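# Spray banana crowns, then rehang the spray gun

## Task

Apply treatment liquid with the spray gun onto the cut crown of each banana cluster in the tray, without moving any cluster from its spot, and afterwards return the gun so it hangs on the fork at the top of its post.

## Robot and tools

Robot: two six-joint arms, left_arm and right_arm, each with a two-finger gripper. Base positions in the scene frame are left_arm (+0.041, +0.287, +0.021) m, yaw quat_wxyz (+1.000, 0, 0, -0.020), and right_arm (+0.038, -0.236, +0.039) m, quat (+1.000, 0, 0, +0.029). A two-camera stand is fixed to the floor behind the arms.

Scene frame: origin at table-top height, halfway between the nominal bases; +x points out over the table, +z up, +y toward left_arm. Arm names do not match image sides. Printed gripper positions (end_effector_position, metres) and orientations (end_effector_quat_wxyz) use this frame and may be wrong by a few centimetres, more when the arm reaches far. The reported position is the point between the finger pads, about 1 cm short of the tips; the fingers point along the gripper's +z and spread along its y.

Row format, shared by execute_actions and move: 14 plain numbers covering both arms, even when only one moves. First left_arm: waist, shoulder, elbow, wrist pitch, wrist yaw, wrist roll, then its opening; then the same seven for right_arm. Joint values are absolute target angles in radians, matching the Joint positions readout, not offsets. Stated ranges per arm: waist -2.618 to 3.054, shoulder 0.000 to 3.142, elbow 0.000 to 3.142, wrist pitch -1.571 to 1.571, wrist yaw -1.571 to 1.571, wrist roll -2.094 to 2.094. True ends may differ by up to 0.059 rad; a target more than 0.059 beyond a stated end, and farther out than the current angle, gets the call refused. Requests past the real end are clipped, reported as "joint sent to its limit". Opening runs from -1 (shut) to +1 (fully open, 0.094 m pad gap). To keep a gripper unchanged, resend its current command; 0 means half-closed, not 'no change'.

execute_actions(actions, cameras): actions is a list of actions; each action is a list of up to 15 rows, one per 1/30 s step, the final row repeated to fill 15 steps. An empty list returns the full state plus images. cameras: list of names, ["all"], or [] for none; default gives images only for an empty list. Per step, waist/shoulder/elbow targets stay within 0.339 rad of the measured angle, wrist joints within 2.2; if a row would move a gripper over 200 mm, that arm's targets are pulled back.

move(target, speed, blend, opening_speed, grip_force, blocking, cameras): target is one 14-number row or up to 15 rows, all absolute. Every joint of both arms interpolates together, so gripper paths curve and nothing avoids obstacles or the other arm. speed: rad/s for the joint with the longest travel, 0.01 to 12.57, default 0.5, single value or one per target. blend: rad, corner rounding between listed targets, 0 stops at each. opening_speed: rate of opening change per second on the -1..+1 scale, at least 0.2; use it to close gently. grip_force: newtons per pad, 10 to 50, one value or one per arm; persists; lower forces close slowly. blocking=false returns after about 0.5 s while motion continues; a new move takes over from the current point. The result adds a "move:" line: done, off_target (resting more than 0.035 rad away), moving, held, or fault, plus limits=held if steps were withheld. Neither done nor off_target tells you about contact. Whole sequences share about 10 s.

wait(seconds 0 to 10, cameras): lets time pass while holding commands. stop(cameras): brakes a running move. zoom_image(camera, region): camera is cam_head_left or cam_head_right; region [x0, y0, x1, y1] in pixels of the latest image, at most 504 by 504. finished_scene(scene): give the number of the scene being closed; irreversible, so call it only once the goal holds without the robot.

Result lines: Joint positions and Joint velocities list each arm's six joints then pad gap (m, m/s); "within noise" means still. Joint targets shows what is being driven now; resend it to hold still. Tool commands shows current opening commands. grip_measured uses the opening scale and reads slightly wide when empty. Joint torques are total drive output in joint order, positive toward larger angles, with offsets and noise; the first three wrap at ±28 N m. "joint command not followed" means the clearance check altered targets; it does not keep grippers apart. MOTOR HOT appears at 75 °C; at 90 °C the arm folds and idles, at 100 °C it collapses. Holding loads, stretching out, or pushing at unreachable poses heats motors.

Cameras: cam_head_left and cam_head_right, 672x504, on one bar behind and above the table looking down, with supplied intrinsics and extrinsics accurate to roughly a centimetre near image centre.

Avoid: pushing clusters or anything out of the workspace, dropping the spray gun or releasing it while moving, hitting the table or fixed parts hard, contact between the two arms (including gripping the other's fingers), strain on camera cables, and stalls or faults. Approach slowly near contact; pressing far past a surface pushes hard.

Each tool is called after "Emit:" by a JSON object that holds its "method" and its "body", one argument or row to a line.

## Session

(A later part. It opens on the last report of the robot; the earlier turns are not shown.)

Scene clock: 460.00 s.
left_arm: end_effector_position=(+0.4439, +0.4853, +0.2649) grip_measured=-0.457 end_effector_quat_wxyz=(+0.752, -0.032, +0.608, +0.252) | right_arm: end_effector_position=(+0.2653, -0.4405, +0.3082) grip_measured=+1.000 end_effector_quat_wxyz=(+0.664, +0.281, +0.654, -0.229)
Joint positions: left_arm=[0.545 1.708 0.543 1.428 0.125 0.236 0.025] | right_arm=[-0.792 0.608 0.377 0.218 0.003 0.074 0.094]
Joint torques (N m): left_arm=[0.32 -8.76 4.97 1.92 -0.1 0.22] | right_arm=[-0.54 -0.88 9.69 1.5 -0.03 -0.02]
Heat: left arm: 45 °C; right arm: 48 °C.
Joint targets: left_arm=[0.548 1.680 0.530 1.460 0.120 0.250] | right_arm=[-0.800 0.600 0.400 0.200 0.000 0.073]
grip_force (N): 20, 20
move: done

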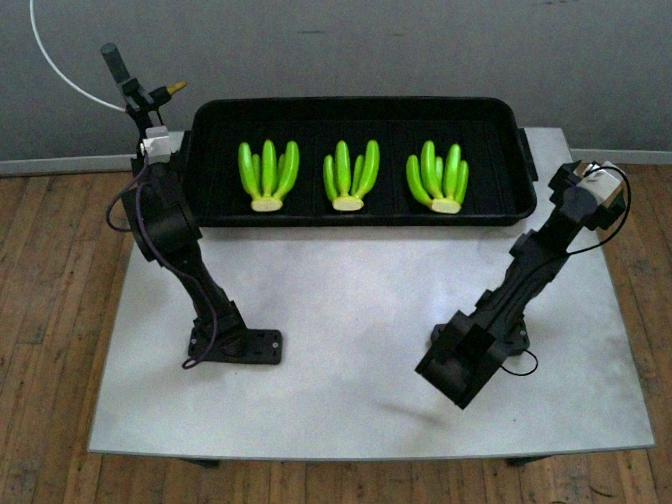

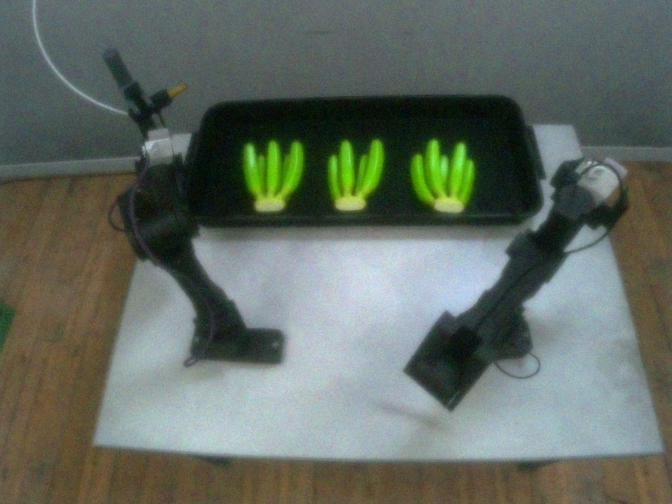

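Emit:
{"method": "move", "body": {
  "target": [
    [0.545,1.69,0.525,1.44,0.12,0.25,0.9,-0.8,0.6,0.4,0.2,0,0.073,1],
    [0.54,1.55,0.37,1.43,0.05,0.28,0.9,-0.8,0.6,0.4,0.2,0,0.073,1],
    [0.50,1.27,0.497,0.993,0.0,0.28,0.9,-0.8,0.6,0.4,0.2,0,0.073,1]
  ],
  "opening_speed": 0.6,
  "speed": 0.3,
  "cameras": ["all"]
}}

Emit:
{"method": "zoom_image", "body": {
  "camera": "cam_head_left",
  "region": [90, 60, 210, 180]
}}

Emit:
{"method": "zoom_image", "body": {
  "camera": "cam_head_right",
  "region": [90, 60, 210, 180]
}}

Scene clock: 492.30 s.
left_arm: end_effector_position=(+0.4031, +0.4669, +0.3006) grip_measured=+0.898 end_effector_quat_wxyz=(+0.718, -0.053, +0.638, +0.273) | right_arm: end_effector_position=(+0.2653, -0.4405, +0.3082) grip_measured=+1.000 end_effector_quat_wxyz=(+0.664, +0.281, +0.654, -0.229)
Joint positions: left_arm=[0.508 1.289 0.471 0.998 0.021 0.277 0.089] | right_arm=[-0.792 0.608 0.377 0.218 0.003 0.074 0.094]
Joint torques (N m): left_arm=[-0.7 -5.42 10.11 1.59 -0.29 0.06] | right_arm=[-0.58 -0.73 9.59 1.5 -0.04 0]
Motor temperatures (°C): left_arm=[27 35 31 44 27 26 26] | right_arm=[27 26 49 45 29 24 29]
Heat: left arm: 44 °C; right arm: 49 °C.
Joint targets: left_arm=[0.500 1.270 0.497 0.993 0.000 0.280] | right_arm=[-0.800 0.600 0.400 0.200 0.000 0.073]
grip_force (N): 20, 20
move: done

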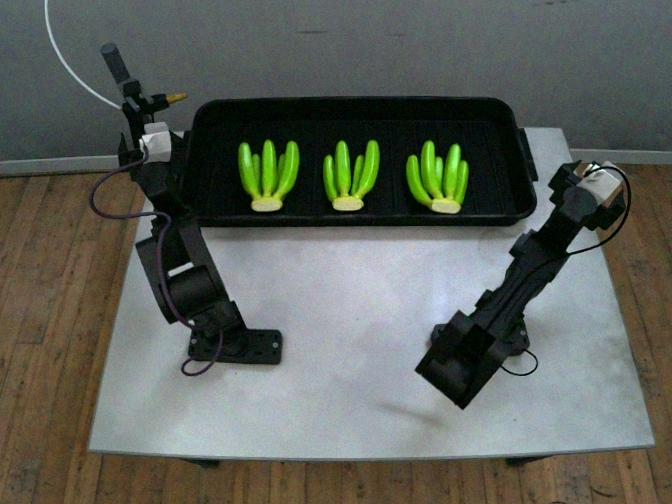

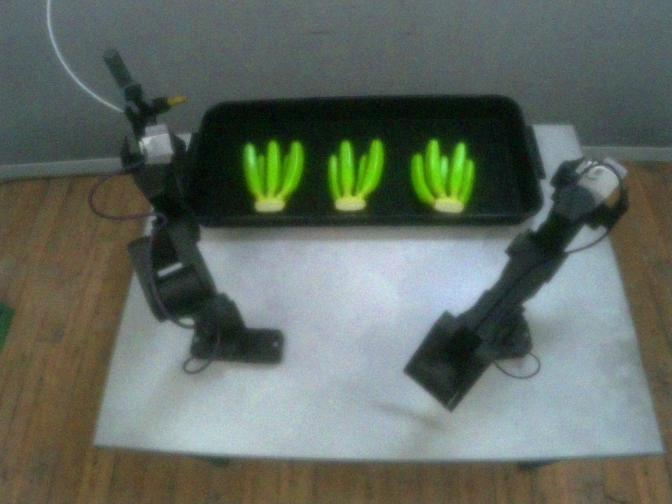

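Scaled by 4.200 from the camera's 672x504 image, which has a finer 960x720 frame.

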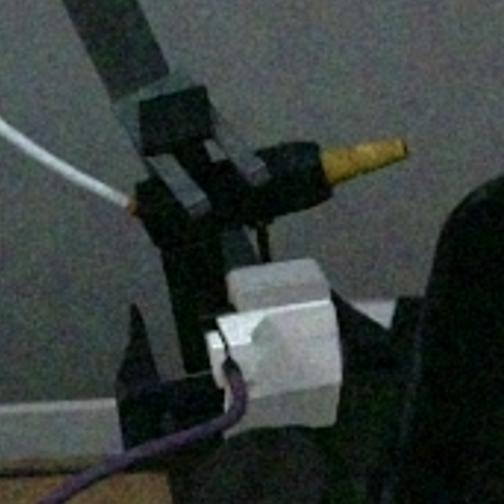

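Scaled by 4.200 from the camera's 672x504 image, which has a finer 960x720 frame.

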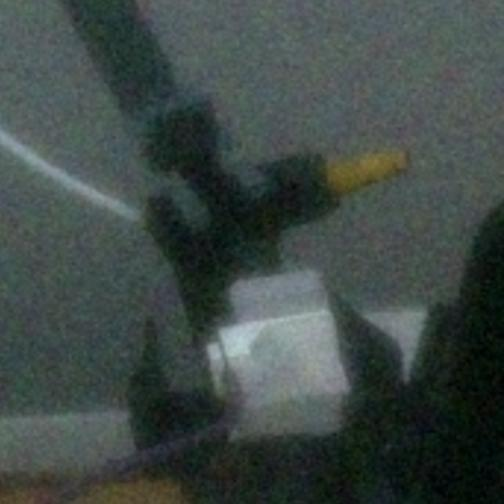

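Emit:
{"method": "move", "body": {
  "target": [0.495,1.45,0.65,1.028,0.0,0.28,0.9,-0.8,0.6,0.4,0.2,0,0.073,1],
  "speed": 0.15,
  "cameras": ["all"]
}}

Emit:
{"method": "zoom_image", "body": {
  "camera": "cam_head_left",
  "region": [90, 60, 210, 180]
}}

Emit:
{"method": "zoom_image", "body": {
  "camera": "cam_head_right",
  "region": [90, 60, 210, 180]
}}

Scene clock: 501.67 s.
left_arm: end_effector_position=(+0.4377, +0.4826, +0.3130) grip_measured=+0.898 end_effector_quat_wxyz=(+0.723, -0.052, +0.632, +0.274) | right_arm: end_effector_position=(+0.2653, -0.4405, +0.3082) grip_measured=+1.000 end_effector_quat_wxyz=(+0.664, +0.281, +0.654, -0.229)
Joint positions: left_arm=[0.504 1.438 0.621 1.012 0.02 0.277 0.089] | right_arm=[-0.792 0.608 0.377 0.218 0.003 0.074 0.094]
Joint torques (N m): left_arm=[-0.87 -4.23 10.3 1.78 -0.26 0.07] | right_arm=[-0.54 -0.8 9.63 1.45 -0.04 0.02]
Heat: left arm: 43 °C; right arm: 49 °C.
Joint targets: left_arm=[0.495 1.450 0.650 1.028 0.000 0.280] | right_arm=[-0.800 0.600 0.400 0.200 0.000 0.073]
grip_force (N): 20, 20
move: done

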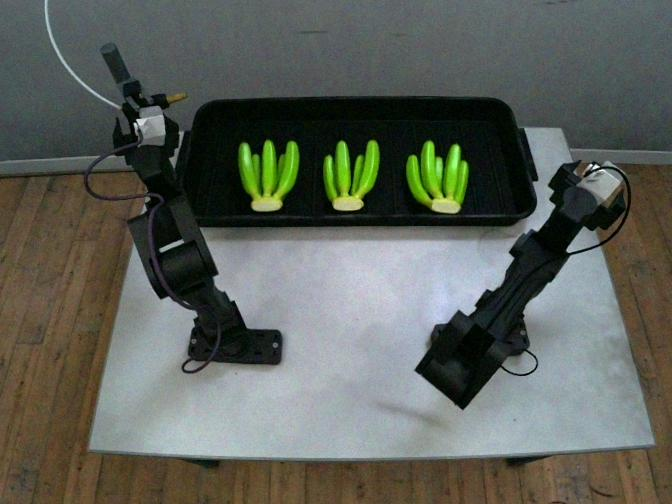

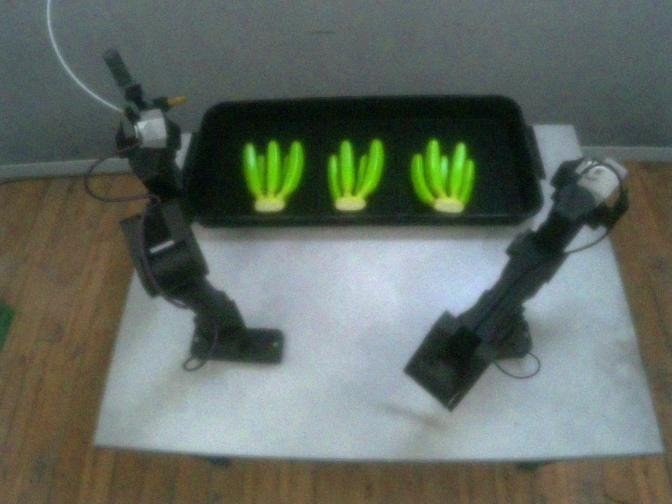

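Scaled by 4.200 from the camera's 672x504 image, which has a finer 960x720 frame.

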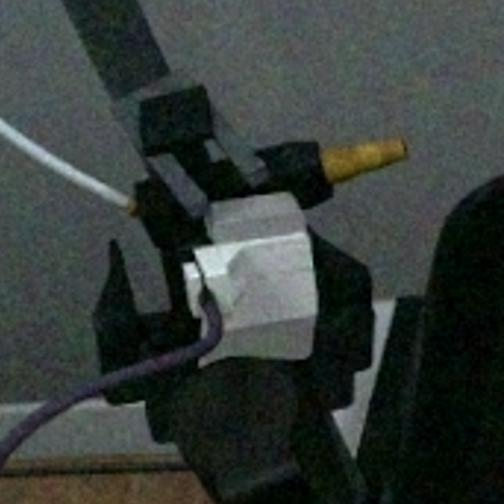

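Scaled by 4.200 from the camera's 672x504 image, which has a finer 960x720 frame.

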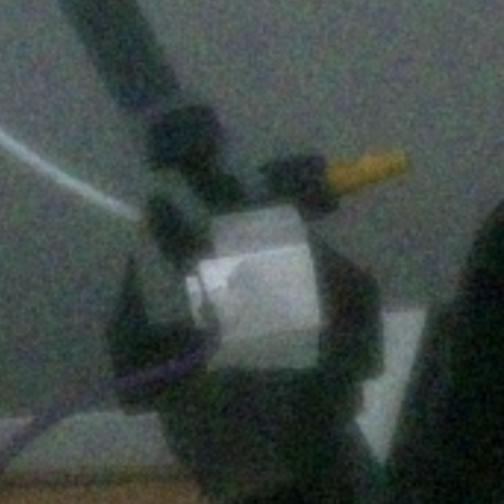

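Emit:
{"method": "move", "body": {
  "target": [0.495,1.45,0.65,1.028,0.0,0.28,0.15,-0.8,0.6,0.4,0.2,0,0.073,1],
  "opening_speed": 0.3,
  "cameras": ["all"]
}}

Emit:
{"method": "zoom_image", "body": {
  "camera": "cam_head_left",
  "region": [90, 60, 210, 180]
}}

Scene clock: 510.57 s.
left_arm: end_effector_position=(+0.4369, +0.4837, +0.3142) grip_measured=+0.154 end_effector_quat_wxyz=(+0.723, -0.054, +0.630, +0.277) | right_arm: end_effector_position=(+0.2653, -0.4405, +0.3082) grip_measured=+1.000 end_effector_quat_wxyz=(+0.664, +0.281, +0.654, -0.229)
Joint positions: left_arm=[0.504 1.438 0.621 1.017 0.013 0.277 0.054] | right_arm=[-0.792 0.608 0.377 0.218 0.003 0.074 0.094]
Joint torques (N m): left_arm=[-0.77 -4.27 10.25 1.73 -0.15 0.08] | right_arm=[-0.59 -0.77 9.72 1.51 -0.11 0.01]
Heat: left arm: 44 °C; right arm: 49 °C.
Joint targets: left_arm=[0.495 1.450 0.650 1.028 0.000 0.280] | right_arm=[-0.800 0.600 0.400 0.200 0.000 0.073]
grip_force (N): 20, 20
move: done

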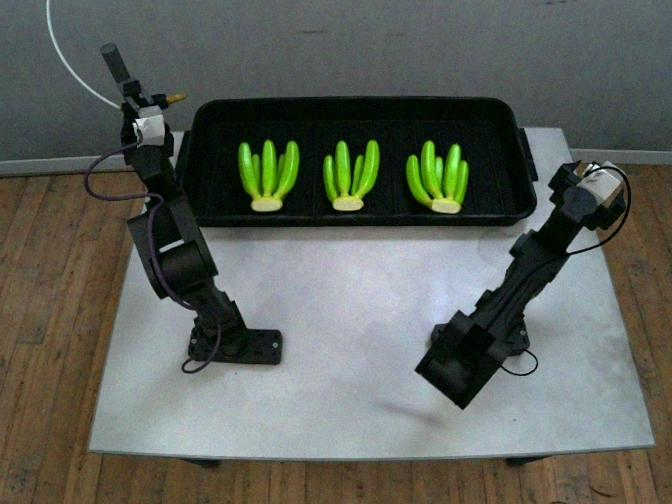

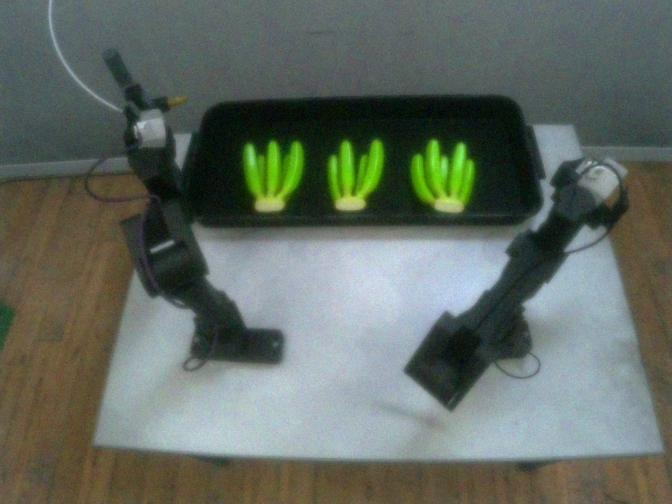

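Scaled by 4.200 from the camera's 672x504 image, which has a finer 960x720 frame.

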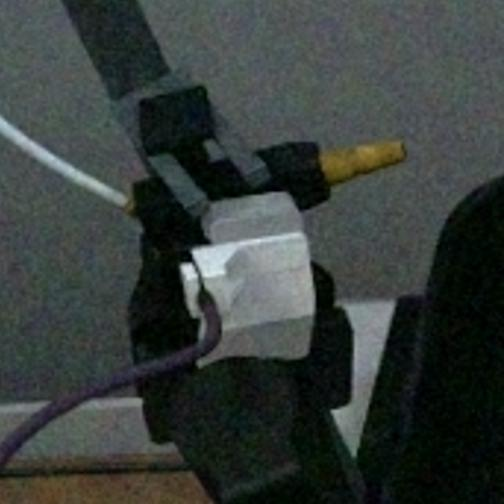

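Emit:
{"method": "move", "body": {
  "target": [0.495,1.45,0.65,1.028,0.0,0.28,-0.6,-0.8,0.6,0.4,0.2,0,0.073,1],
  "opening_speed": 0.3,
  "cameras": ["all"]
}}

Emit:
{"method": "zoom_image", "body": {
  "camera": "cam_head_left",
  "region": [90, 60, 210, 180]
}}

Scene clock: 522.13 s.
left_arm: end_effector_position=(+0.4363, +0.4844, +0.3151) grip_measured=+0.117 end_effector_quat_wxyz=(+0.724, -0.056, +0.629, +0.279) | right_arm: end_effector_position=(+0.2653, -0.4405, +0.3082) grip_measured=+1.000 end_effector_quat_wxyz=(+0.664, +0.281, +0.654, -0.229)
Joint positions: left_arm=[0.504 1.438 0.621 1.021 0.008 0.277 0.052] | right_arm=[-0.792 0.608 0.377 0.218 0.003 0.074 0.094]
Joint torques (N m): left_arm=[-0.84 -4.29 10.36 1.71 -0.11 0.08] | right_arm=[-0.49 -0.76 9.62 1.5 -0.06 0.01]
Heat: left arm: 44 °C; right arm: 49 °C.
Joint targets: left_arm=[0.495 1.450 0.650 1.028 0.000 0.280] | right_arm=[-0.800 0.600 0.400 0.200 0.000 0.073]
grip_force (N): 20, 20
move: done

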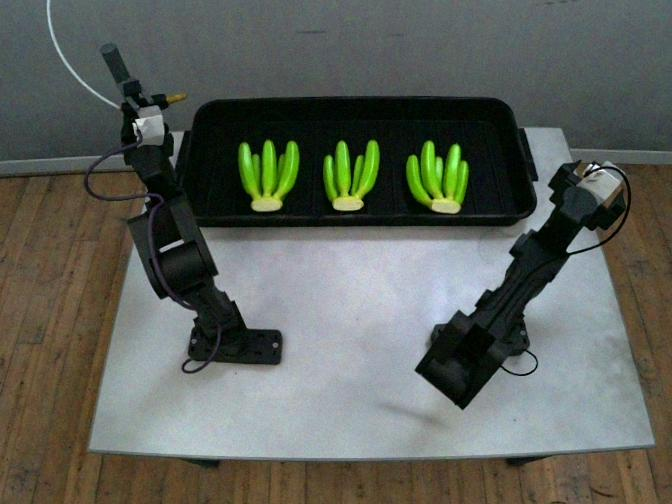

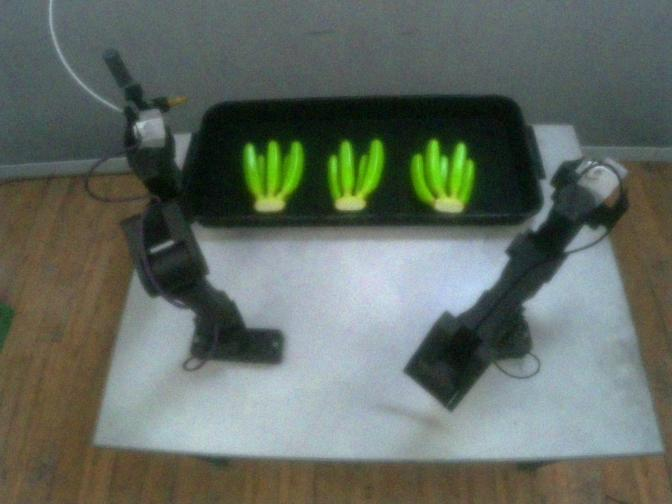

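Scaled by 4.200 from the camera's 672x504 image, which has a finer 960x720 frame.

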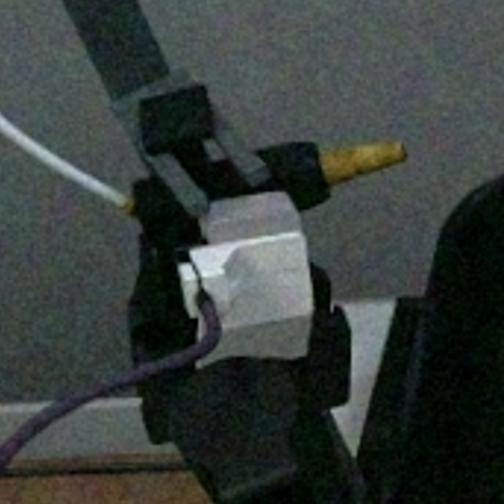

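Emit:
{"method": "move", "body": {
  "target": [0.495,1.31,0.545,1.006,0.0,0.28,-0.6,-0.8,0.6,0.4,0.2,0,0.073,1],
  "speed": 0.15,
  "cameras": ["all"]
}}

Emit:
{"method": "zoom_image", "body": {
  "camera": "cam_head_left",
  "region": [90, 60, 210, 180]
}}

Scene clock: 537.33 s.
left_arm: end_effector_position=(+0.4180, +0.4747, +0.3158) grip_measured=+0.116 end_effector_quat_wxyz=(+0.722, -0.054, +0.631, +0.279) | right_arm: end_effector_position=(+0.2653, -0.4405, +0.3082) grip_measured=+1.000 end_effector_quat_wxyz=(+0.664, +0.281, +0.654, -0.229)
Joint positions: left_arm=[0.503 1.34 0.556 0.982 0.008 0.282 0.052] | right_arm=[-0.792 0.608 0.377 0.218 0.003 0.074 0.094]
Joint torques (N m): left_arm=[-0.69 -6.99 6.64 1.86 -0.11 0.02] | right_arm=[-0.73 -0.72 9.76 1.5 -0.11 -0.01]
Heat: left arm: 43 °C; right arm: 49 °C.
Joint targets: left_arm=[0.495 1.310 0.545 1.006 0.000 0.280] | right_arm=[-0.800 0.600 0.400 0.200 0.000 0.073]
grip_force (N): 20, 20
move: done

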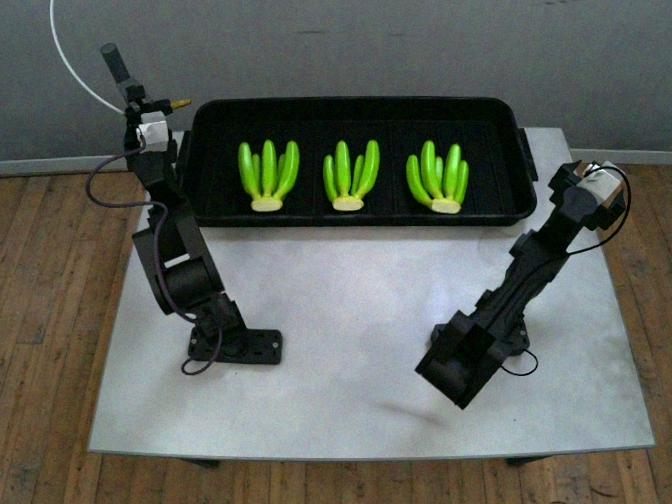

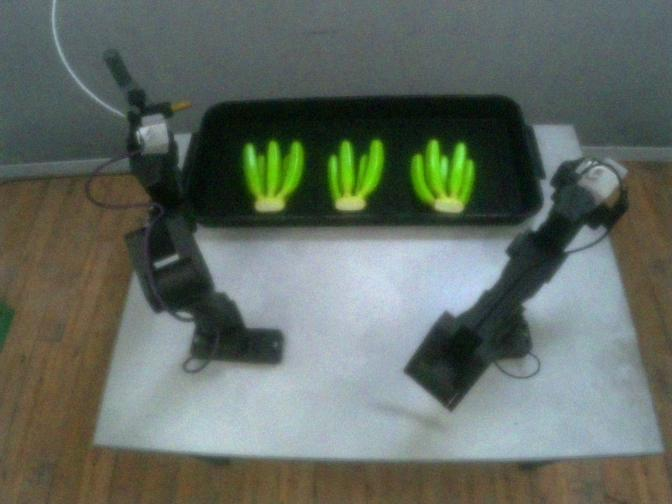

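Scaled by 4.200 from the camera's 672x504 image, which has a finer 960x720 frame.

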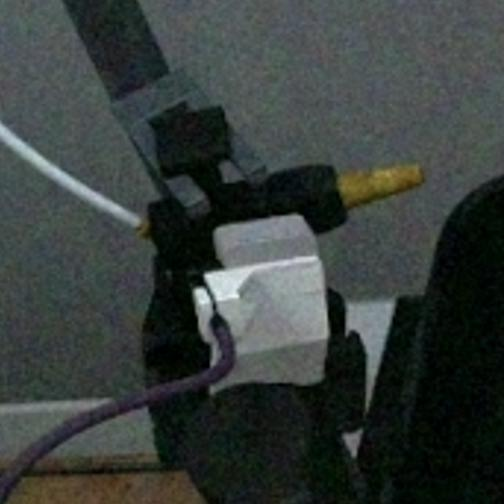

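Emit:
{"method": "move", "body": {
  "target": [
    [0.495,1.19,0.475,0.92,0.0,0.28,-0.6,-0.8,0.6,0.4,0.2,0,0.073,1],
    [0.495,1.05,0.426,0.857,0.0,0.28,-0.6,-0.8,0.6,0.4,0.2,0,0.073,1]
  ],
  "speed": 0.2,
  "blend": 0.03,
  "cameras": ["all"]
}}

Emit:
{"method": "zoom_image", "body": {
  "camera": "cam_head_left",
  "region": [90, 60, 210, 180]
}}

Scene clock: 548.43 s.
left_arm: end_effector_position=(+0.3766, +0.4500, +0.3207) grip_measured=+0.112 end_effector_quat_wxyz=(+0.718, -0.045, +0.636, +0.278) | right_arm: end_effector_position=(+0.2653, -0.4405, +0.3082) grip_measured=+1.000 end_effector_quat_wxyz=(+0.664, +0.281, +0.654, -0.229)
Joint positions: left_arm=[0.498 1.075 0.436 0.827 0.018 0.294 0.052] | right_arm=[-0.792 0.608 0.377 0.218 0.003 0.074 0.094]
Joint torques (N m): left_arm=[-0.23 -4.71 7.19 1.93 -0.23 -0.11] | right_arm=[-0.59 -0.92 9.68 1.44 -0.04 0]
Heat: left arm: 44 °C; right arm: 50 °C.
Joint targets: left_arm=[0.495 1.050 0.426 0.857 0.000 0.280] | right_arm=[-0.800 0.600 0.400 0.200 0.000 0.073]
grip_force (N): 20, 20
move: done

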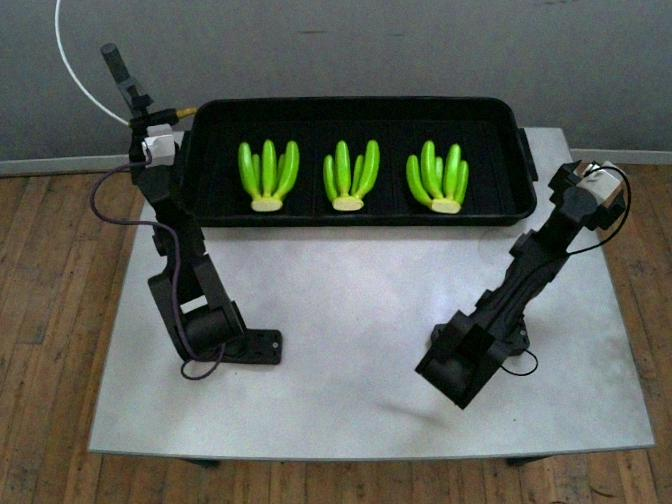

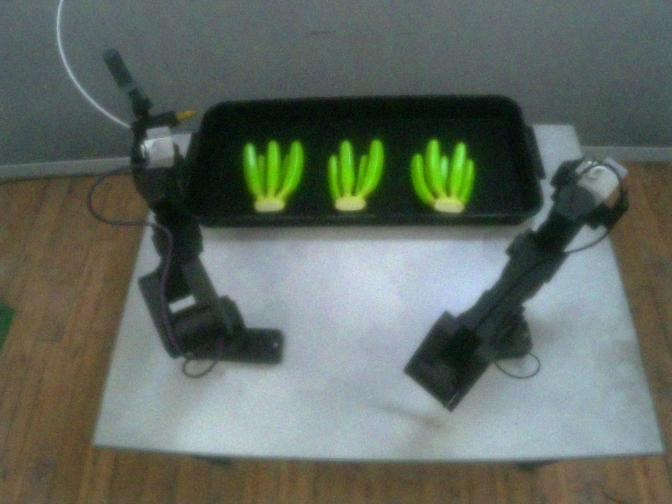

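Scaled by 4.200 from the camera's 672x504 image, which has a finer 960x720 frame.

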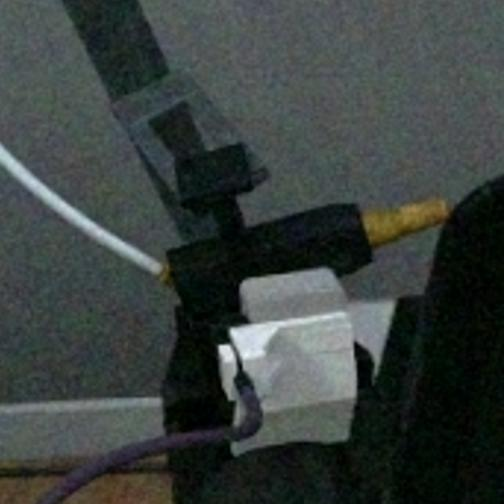

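Emit:
{"method": "move", "body": {
  "target": [
    [0.495,0.85,0.426,0.55,0.0,0.28,-0.6,-0.8,0.6,0.4,0.2,0,0.073,1],
    [0.40,0.70,0.432,0.35,0.0,0.28,-0.6,-0.8,0.6,0.4,0.2,0,0.073,1],
    [0.02,0.85,0.41,0.46,0.0,1.0,-0.6,-0.8,0.6,0.4,0.2,0,0.073,1],
    [0.02,1.015,0.394,0.622,0.0,1.71,-0.6,-0.8,0.6,0.4,0.2,0,0.073,1]
  ],
  "speed": [0.25,0.3,0.4,0.5],
  "blend": 0.04,
  "cameras": ["all"]
}}

Emit:
{"method": "zoom_image", "body": {
  "camera": "cam_head_left",
  "region": [180, 80, 360, 260]
}}

Emit:
{"method": "zoom_image", "body": {
  "camera": "cam_head_right",
  "region": [180, 80, 360, 260]
}}

Scene clock: 584.43 s.
left_arm: end_effector_position=(+0.4069, +0.2834, +0.2581) grip_measured=+0.113 end_effector_quat_wxyz=(+0.450, +0.555, +0.468, +0.520) | right_arm: end_effector_position=(+0.2653, -0.4405, +0.3082) grip_measured=+1.000 end_effector_quat_wxyz=(+0.664, +0.281, +0.654, -0.229)
Joint positions: left_arm=[0.027 1.017 0.401 0.561 -0.001 1.728 0.052] | right_arm=[-0.792 0.608 0.377 0.218 0.003 0.074 0.094]
Joint torques (N m): left_arm=[-0.69 -2.28 7.57 2.31 0.01 -0.2] | right_arm=[-0.77 -0.87 9.68 1.47 -0.1 0.03]
Heat: left arm: 47 °C; right arm: 50 °C.
Joint targets: left_arm=[0.020 1.015 0.394 0.622 0.000 1.710] | right_arm=[-0.800 0.600 0.400 0.200 0.000 0.073]
grip_force (N): 20, 20
move: off_target (left_arm); left_arm: the wrist pitch is farthest, 0.061 rad from its target

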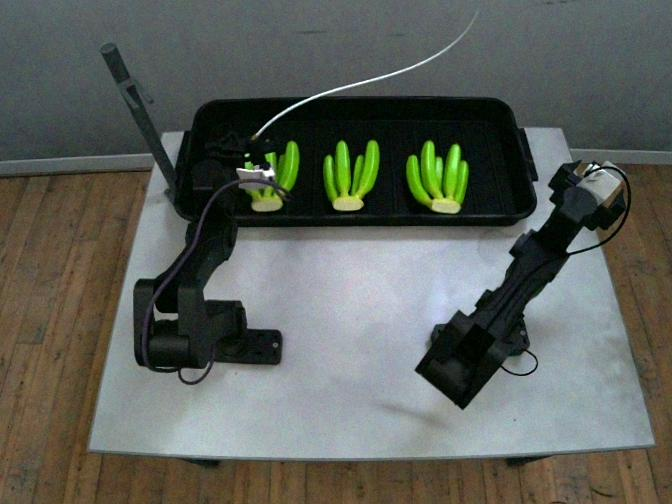

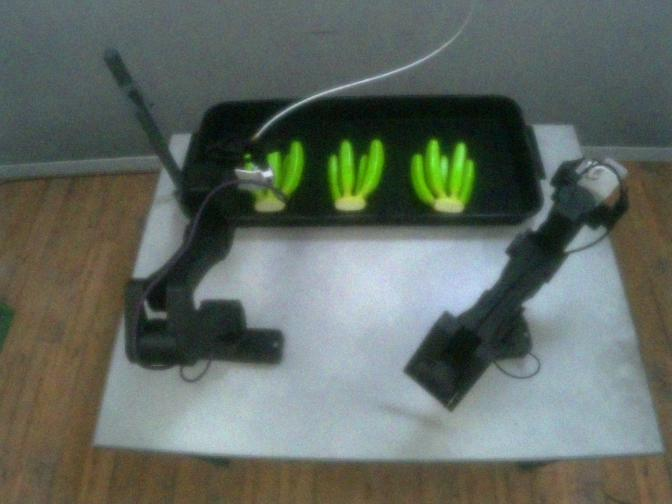

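Scaled by 2.800 from the camera's 672x504 image, which has a finer 960x720 frame.

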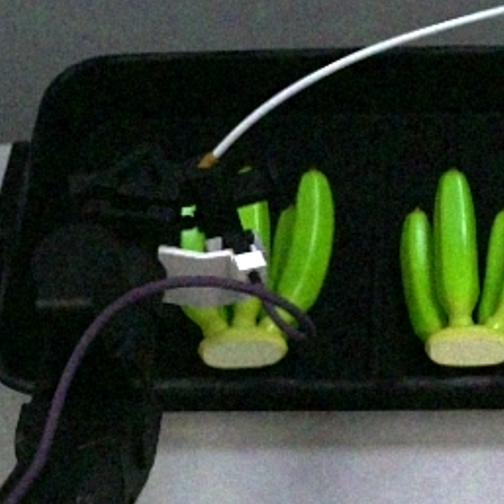

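Scaled by 2.800 from the camera's 672x504 image, which has a finer 960x720 frame.

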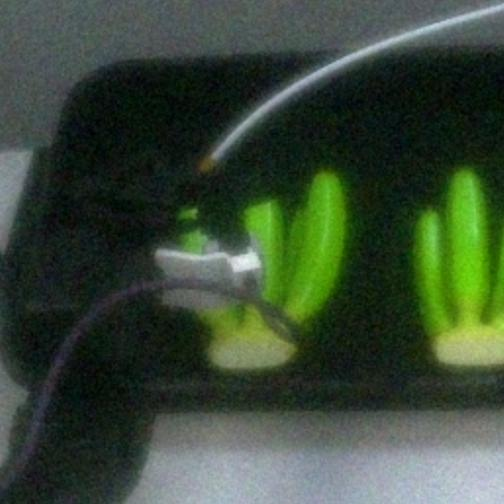

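Emit:
{"method": "zoom_image", "body": {
  "camera": "cam_head_left",
  "region": [220, 120, 300, 220]
}}

Emit:
{"method": "zoom_image", "body": {
  "camera": "cam_head_right",
  "region": [220, 120, 300, 220]
}}

Scaled by 5.040 from the camera's 672x504 image, which has a finer 960x720 frame.

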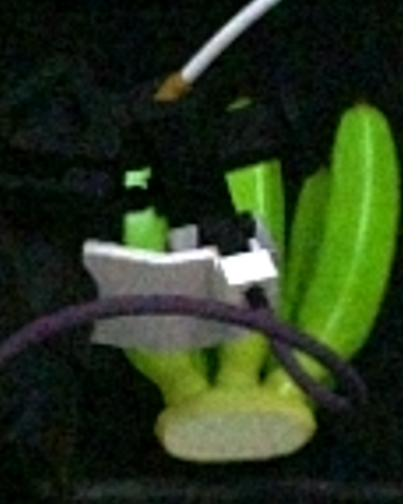

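Scaled by 5.040 from the camera's 672x504 image, which has a finer 960x720 frame.

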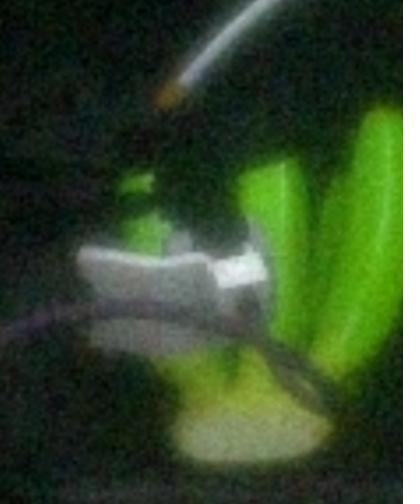

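Emit:
{"method": "move", "body": {
  "target": [0.02,1.015,0.394,0.622,0.0,1.71,-1,-0.8,0.6,0.4,0.2,0,0.073,1],
  "grip_force": 50,
  "cameras": ["all"]
}}

Emit:
{"method": "zoom_image", "body": {
  "camera": "cam_head_left",
  "region": [200, 100, 320, 220]
}}

Scene clock: 604.87 s.
left_arm: end_effector_position=(+0.4069, +0.2840, +0.2582) grip_measured=-0.094 end_effector_quat_wxyz=(+0.448, +0.555, +0.468, +0.522) | right_arm: end_effector_position=(+0.2653, -0.4405, +0.3082) grip_measured=+1.000 end_effector_quat_wxyz=(+0.664, +0.281, +0.654, -0.229)
Joint positions: left_arm=[0.027 1.017 0.4 0.563 -0.004 1.731 0.043] | right_arm=[-0.792 0.608 0.377 0.218 0.003 0.074 0.094]
Joint torques (N m): left_arm=[-0.53 -2.28 7.62 2.3 0.04 -0.19] | right_arm=[-0.57 -0.8 9.55 1.48 -0.07 0]
Motor temperatures (°C): left_arm=[27 31 31 50 27 26 27] | right_arm=[27 26 50 45 29 24 29]
Heat: left arm: 50 °C; right arm: 50 °C.
Joint targets: left_arm=[0.020 1.015 0.394 0.622 0.000 1.710] | right_arm=[-0.800 0.600 0.400 0.200 0.000 0.073]
move: off_target (left_arm); left_arm: the wrist pitch is farthest, 0.059 rad from its target

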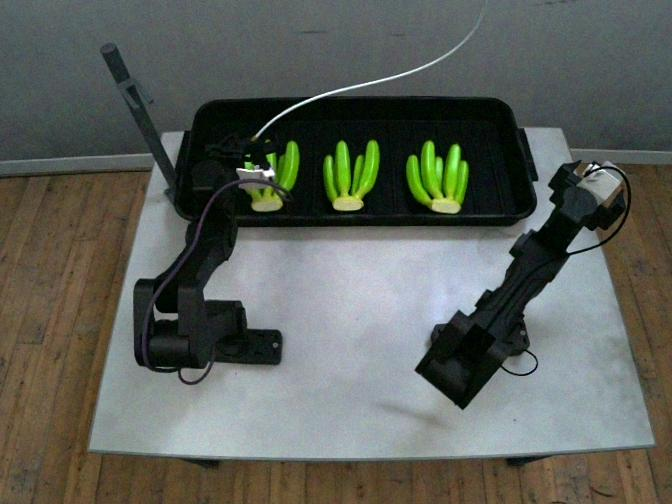

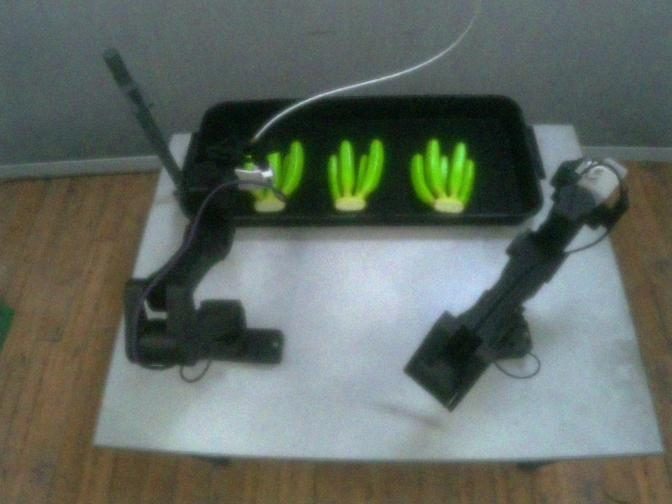

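Scaled by 4.200 from the camera's 672x504 image, which has a finer 960x720 frame.

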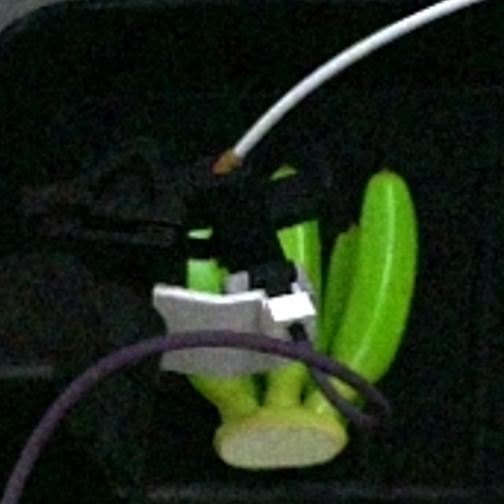

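Emit:
{"method": "move", "body": {
  "target": [0.02,0.859,0.340,0.519,0.0,1.71,-1,-0.8,0.6,0.4,0.2,0,0.073,1],
  "speed": 0.1,
  "cameras": ["all"]
}}

Emit:
{"method": "zoom_image", "body": {
  "camera": "cam_head_left",
  "region": [200, 100, 320, 220]
}}

Scene clock: 624.40 s.
left_arm: end_effector_position=(+0.3850, +0.2843, +0.2562) grip_measured=-0.092 end_effector_quat_wxyz=(+0.447, +0.556, +0.469, +0.521) | right_arm: end_effector_position=(+0.2653, -0.4405, +0.3082) grip_measured=+1.000 end_effector_quat_wxyz=(+0.664, +0.281, +0.654, -0.229)
Joint positions: left_arm=[0.027 0.883 0.348 0.478 -0.004 1.731 0.043] | right_arm=[-0.792 0.608 0.377 0.218 0.003 0.074 0.094]
Joint torques (N m): left_arm=[-0.7 -3.44 7.65 2.08 0.05 -0.19] | right_arm=[-0.62 -0.59 9.46 1.49 -0.07 0.02]
Heat: left arm: 51 °C; right arm: 50 °C.
Joint targets: left_arm=[0.020 0.859 0.340 0.519 0.000 1.710] | right_arm=[-0.800 0.600 0.400 0.200 0.000 0.073]
move: off_target (left_arm); left_arm: the wrist pitch is farthest, 0.041 rad from its target

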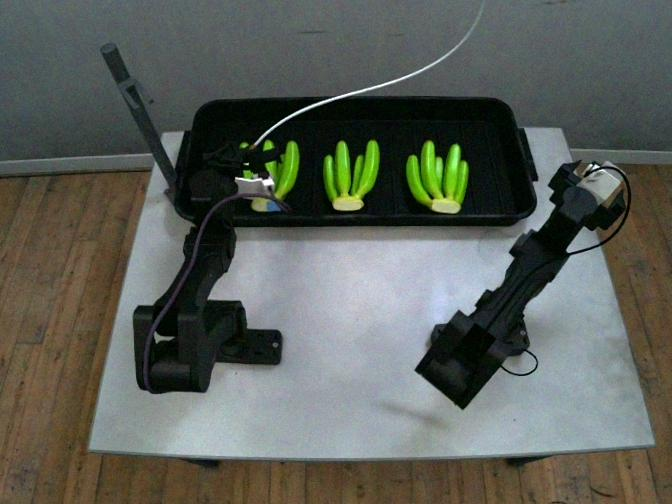

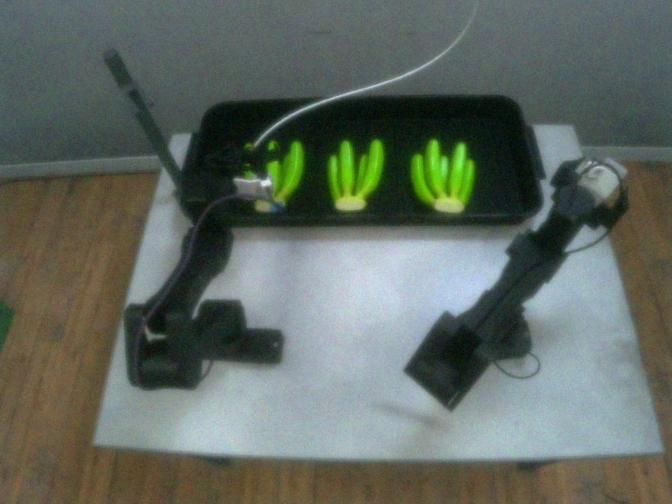

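Scaled by 4.200 from the camera's 672x504 image, which has a finer 960x720 frame.

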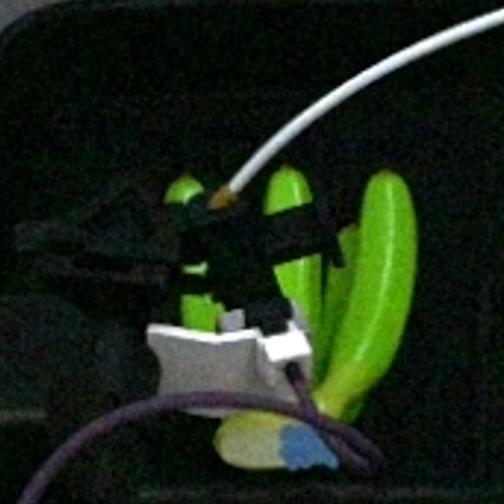

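Emit:
{"method": "move", "body": {
  "target": [
    [-0.015,0.859,0.340,0.525,0.0,1.71,-1,-0.8,0.6,0.4,0.2,0,0.073,1],
    [0.15,0.859,0.340,0.525,0.0,1.71,-1,-0.8,0.6,0.4,0.2,0,0.073,1]
  ],
  "speed": 0.1,
  "cameras": ["all"]
}}

Emit:
{"method": "zoom_image", "body": {
  "camera": "cam_head_left",
  "region": [200, 100, 320, 220]
}}

Scene clock: 637.67 s.
left_arm: end_effector_position=(+0.3830, +0.3243, +0.2561) grip_measured=-0.092 end_effector_quat_wxyz=(+0.416, +0.528, +0.500, +0.546) | right_arm: end_effector_position=(+0.2653, -0.4405, +0.3082) grip_measured=+1.000 end_effector_quat_wxyz=(+0.664, +0.281, +0.654, -0.229)
Joint positions: left_arm=[0.143 0.883 0.348 0.478 -0.004 1.731 0.043] | right_arm=[-0.792 0.608 0.377 0.218 0.003 0.074 0.094]
Joint torques (N m): left_arm=[0.72 -3.41 7.57 2.18 0.04 -0.18] | right_arm=[-0.57 -0.69 9.7 1.51 -0.08 -0.03]
Heat: left arm: 49 °C; right arm: 51 °C.
Joint targets: left_arm=[0.150 0.859 0.340 0.525 0.000 1.710] | right_arm=[-0.800 0.600 0.400 0.200 0.000 0.073]
move: off_target (left_arm); left_arm: the wrist pitch is farthest, 0.047 rad from its target

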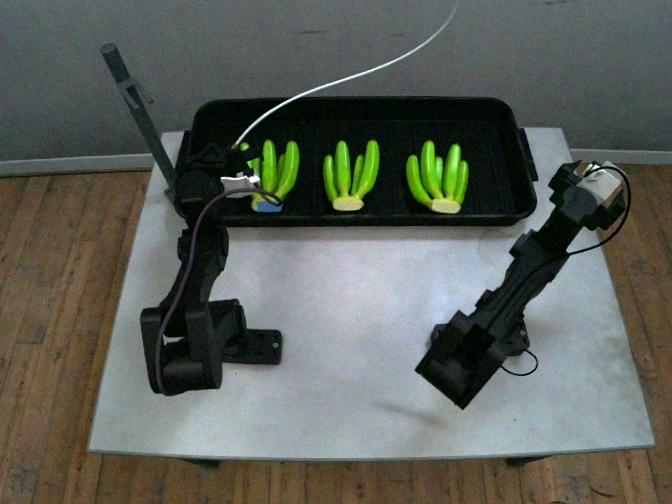

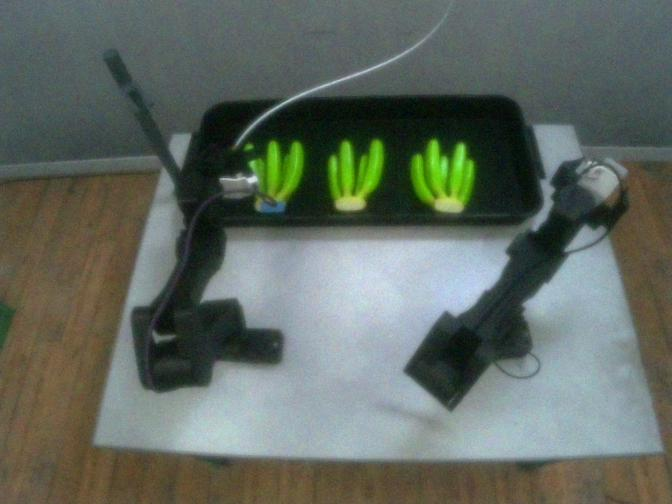

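Scaled by 4.200 from the camera's 672x504 image, which has a finer 960x720 frame.

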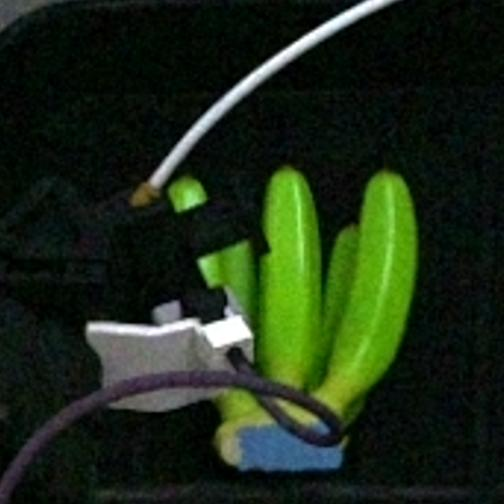

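Emit:
{"method": "move", "body": {
  "target": [
    [0.25,0.859,0.340,0.525,0.0,1.71,-1,-0.8,0.6,0.4,0.2,0,0.073,1]
  ],
  "speed": 0.1,
  "cameras": ["cam_head_left"]
}}

Emit:
{"method": "zoom_image", "body": {
  "camera": "cam_head_left",
  "region": [220, 160, 310, 220]
}}

Scene clock: 647.87 s.
left_arm: end_effector_position=(+0.3775, +0.3583, +0.2561) grip_measured=-0.092 end_effector_quat_wxyz=(+0.388, +0.502, +0.526, +0.566) | right_arm: end_effector_position=(+0.2653, -0.4405, +0.3082) grip_measured=+1.000 end_effector_quat_wxyz=(+0.664, +0.281, +0.654, -0.229)
Joint positions: left_arm=[0.243 0.883 0.348 0.478 -0.004 1.731 0.043] | right_arm=[-0.792 0.608 0.377 0.218 0.003 0.074 0.094]
Joint torques (N m): left_arm=[0.69 -3.33 7.61 2.19 0.05 -0.2] | right_arm=[-0.7 -0.84 9.61 1.49 -0.06 0]
Heat: left arm: 48 °C; right arm: 51 °C.
Joint targets: left_arm=[0.250 0.859 0.340 0.525 0.000 1.710] | right_arm=[-0.800 0.600 0.400 0.200 0.000 0.073]
move: off_target (left_arm); left_arm: the wrist pitch is farthest, 0.047 rad from its target
Images, in order (width x height): cam_head_left 672x504.

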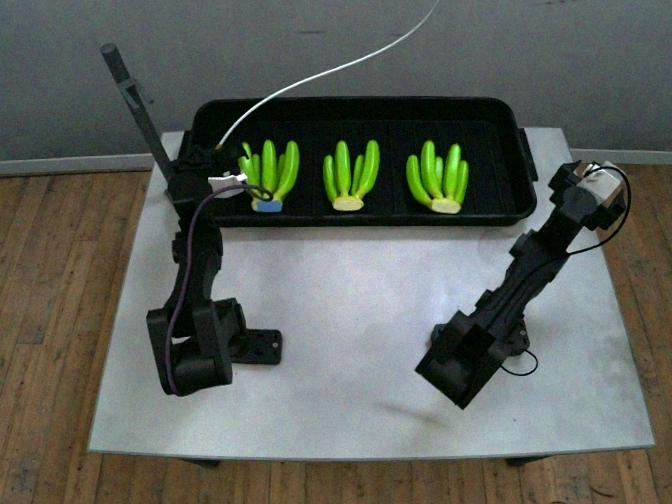

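Scaled by 5.600 from the camera's 672x504 image, which has a finer 960x720 frame.

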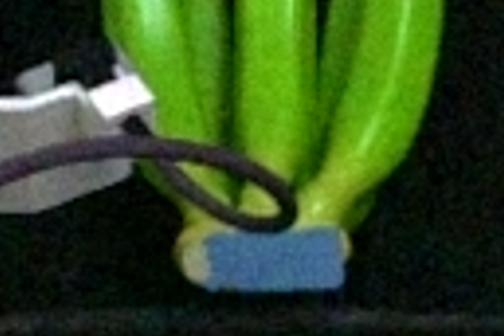

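Emit:
{"method": "move", "body": {
  "target": [
    [0.20,0.93,0.365,0.565,0.0,1.71,-1,-0.8,0.6,0.4,0.2,0,0.073,1],
    [0.10,0.93,0.365,0.565,0.0,1.71,-1,-0.8,0.6,0.4,0.2,0,0.073,1]
  ],
  "speed": 0.08,
  "cameras": ["cam_head_left"]
}}

Emit:
{"method": "zoom_image", "body": {
  "camera": "cam_head_left",
  "region": [220, 160, 310, 220]
}}

Scene clock: 660.03 s.
left_arm: end_effector_position=(+0.3900, +0.3124, +0.2469) grip_measured=-0.092 end_effector_quat_wxyz=(+0.421, +0.542, +0.496, +0.532) | right_arm: end_effector_position=(+0.2653, -0.4405, +0.3082) grip_measured=+1.000 end_effector_quat_wxyz=(+0.664, +0.281, +0.654, -0.229)
Joint positions: left_arm=[0.107 0.932 0.348 0.505 -0.004 1.731 0.043] | right_arm=[-0.792 0.608 0.377 0.218 0.003 0.074 0.094]
Joint torques (N m): left_arm=[-0.68 -1.76 9.94 2.3 0.07 -0.18] | right_arm=[-0.51 -0.77 9.72 1.5 -0.09 0]
Heat: left arm: 48 °C; right arm: 51 °C.
Joint targets: left_arm=[0.100 0.930 0.365 0.565 0.000 1.710] | right_arm=[-0.800 0.600 0.400 0.200 0.000 0.073]
move: off_target (left_arm); left_arm: the wrist pitch is farthest, 0.060 rad from its target
Images, in order (width x height): cam_head_left 672x504.

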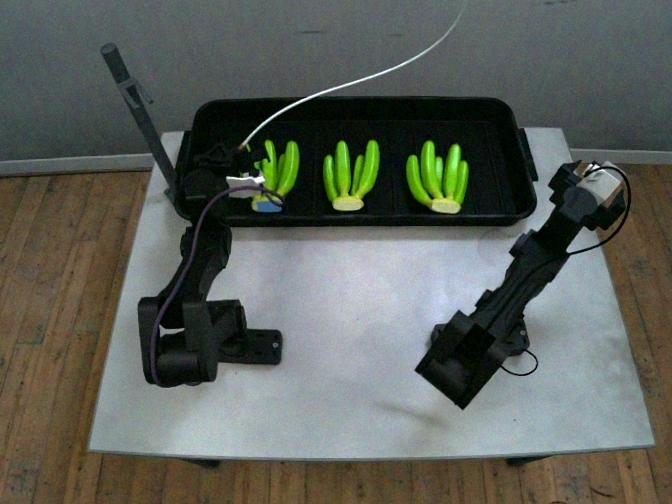

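Scaled by 5.600 from the camera's 672x504 image, which has a finer 960x720 frame.

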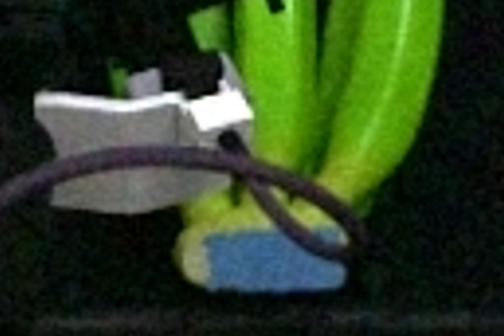

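Emit:
{"method": "move", "body": {
  "target": [
    [0.06,0.78,0.320,0.46,0.0,1.71,-1,-0.8,0.6,0.4,0.2,0,0.073,1],
    [0.19,0.78,0.320,0.46,0.0,1.71,-1,-0.8,0.6,0.4,0.2,0,0.073,1]
  ],
  "speed": 0.1,
  "cameras": ["cam_head_left"]
}}

Emit:
{"method": "zoom_image", "body": {
  "camera": "cam_head_left",
  "region": [220, 160, 310, 220]
}}

Scene clock: 672.47 s.
left_arm: end_effector_position=(+0.3695, +0.3362, +0.2572) grip_measured=-0.092 end_effector_quat_wxyz=(+0.405, +0.517, +0.511, +0.555) | right_arm: end_effector_position=(+0.2653, -0.4405, +0.3082) grip_measured=+1.000 end_effector_quat_wxyz=(+0.664, +0.281, +0.654, -0.229)
Joint positions: left_arm=[0.183 0.803 0.328 0.419 -0.005 1.731 0.043] | right_arm=[-0.792 0.608 0.377 0.218 0.003 0.074 0.094]
Joint torques (N m): left_arm=[0.68 -2.77 7.64 2.11 0.05 -0.17] | right_arm=[-0.65 -0.69 9.59 1.47 -0.09 0.06]
Heat: left arm: 48 °C; right arm: 51 °C.
Joint targets: left_arm=[0.190 0.780 0.320 0.460 0.000 1.710] | right_arm=[-0.800 0.600 0.400 0.200 0.000 0.073]
move: off_target (left_arm); left_arm: the wrist pitch is farthest, 0.041 rad from its target
Images, in order (width x height): cam_head_left 672x504.

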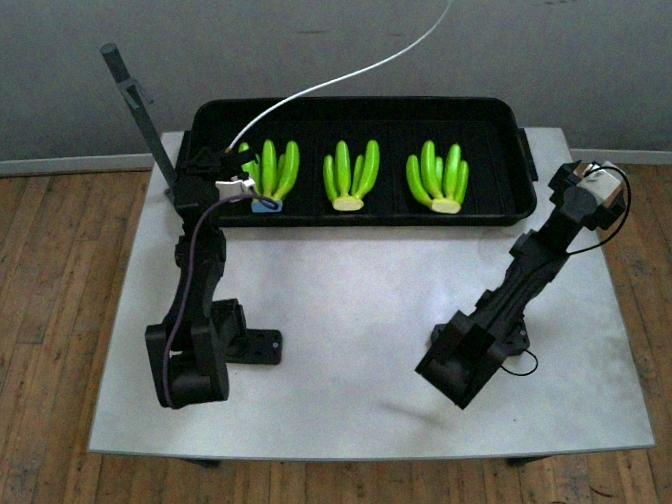

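Scaled by 5.600 from the camera's 672x504 image, which has a finer 960x720 frame.

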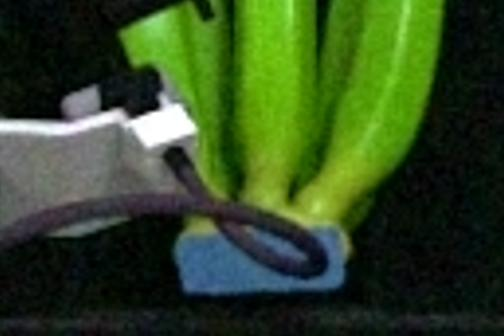

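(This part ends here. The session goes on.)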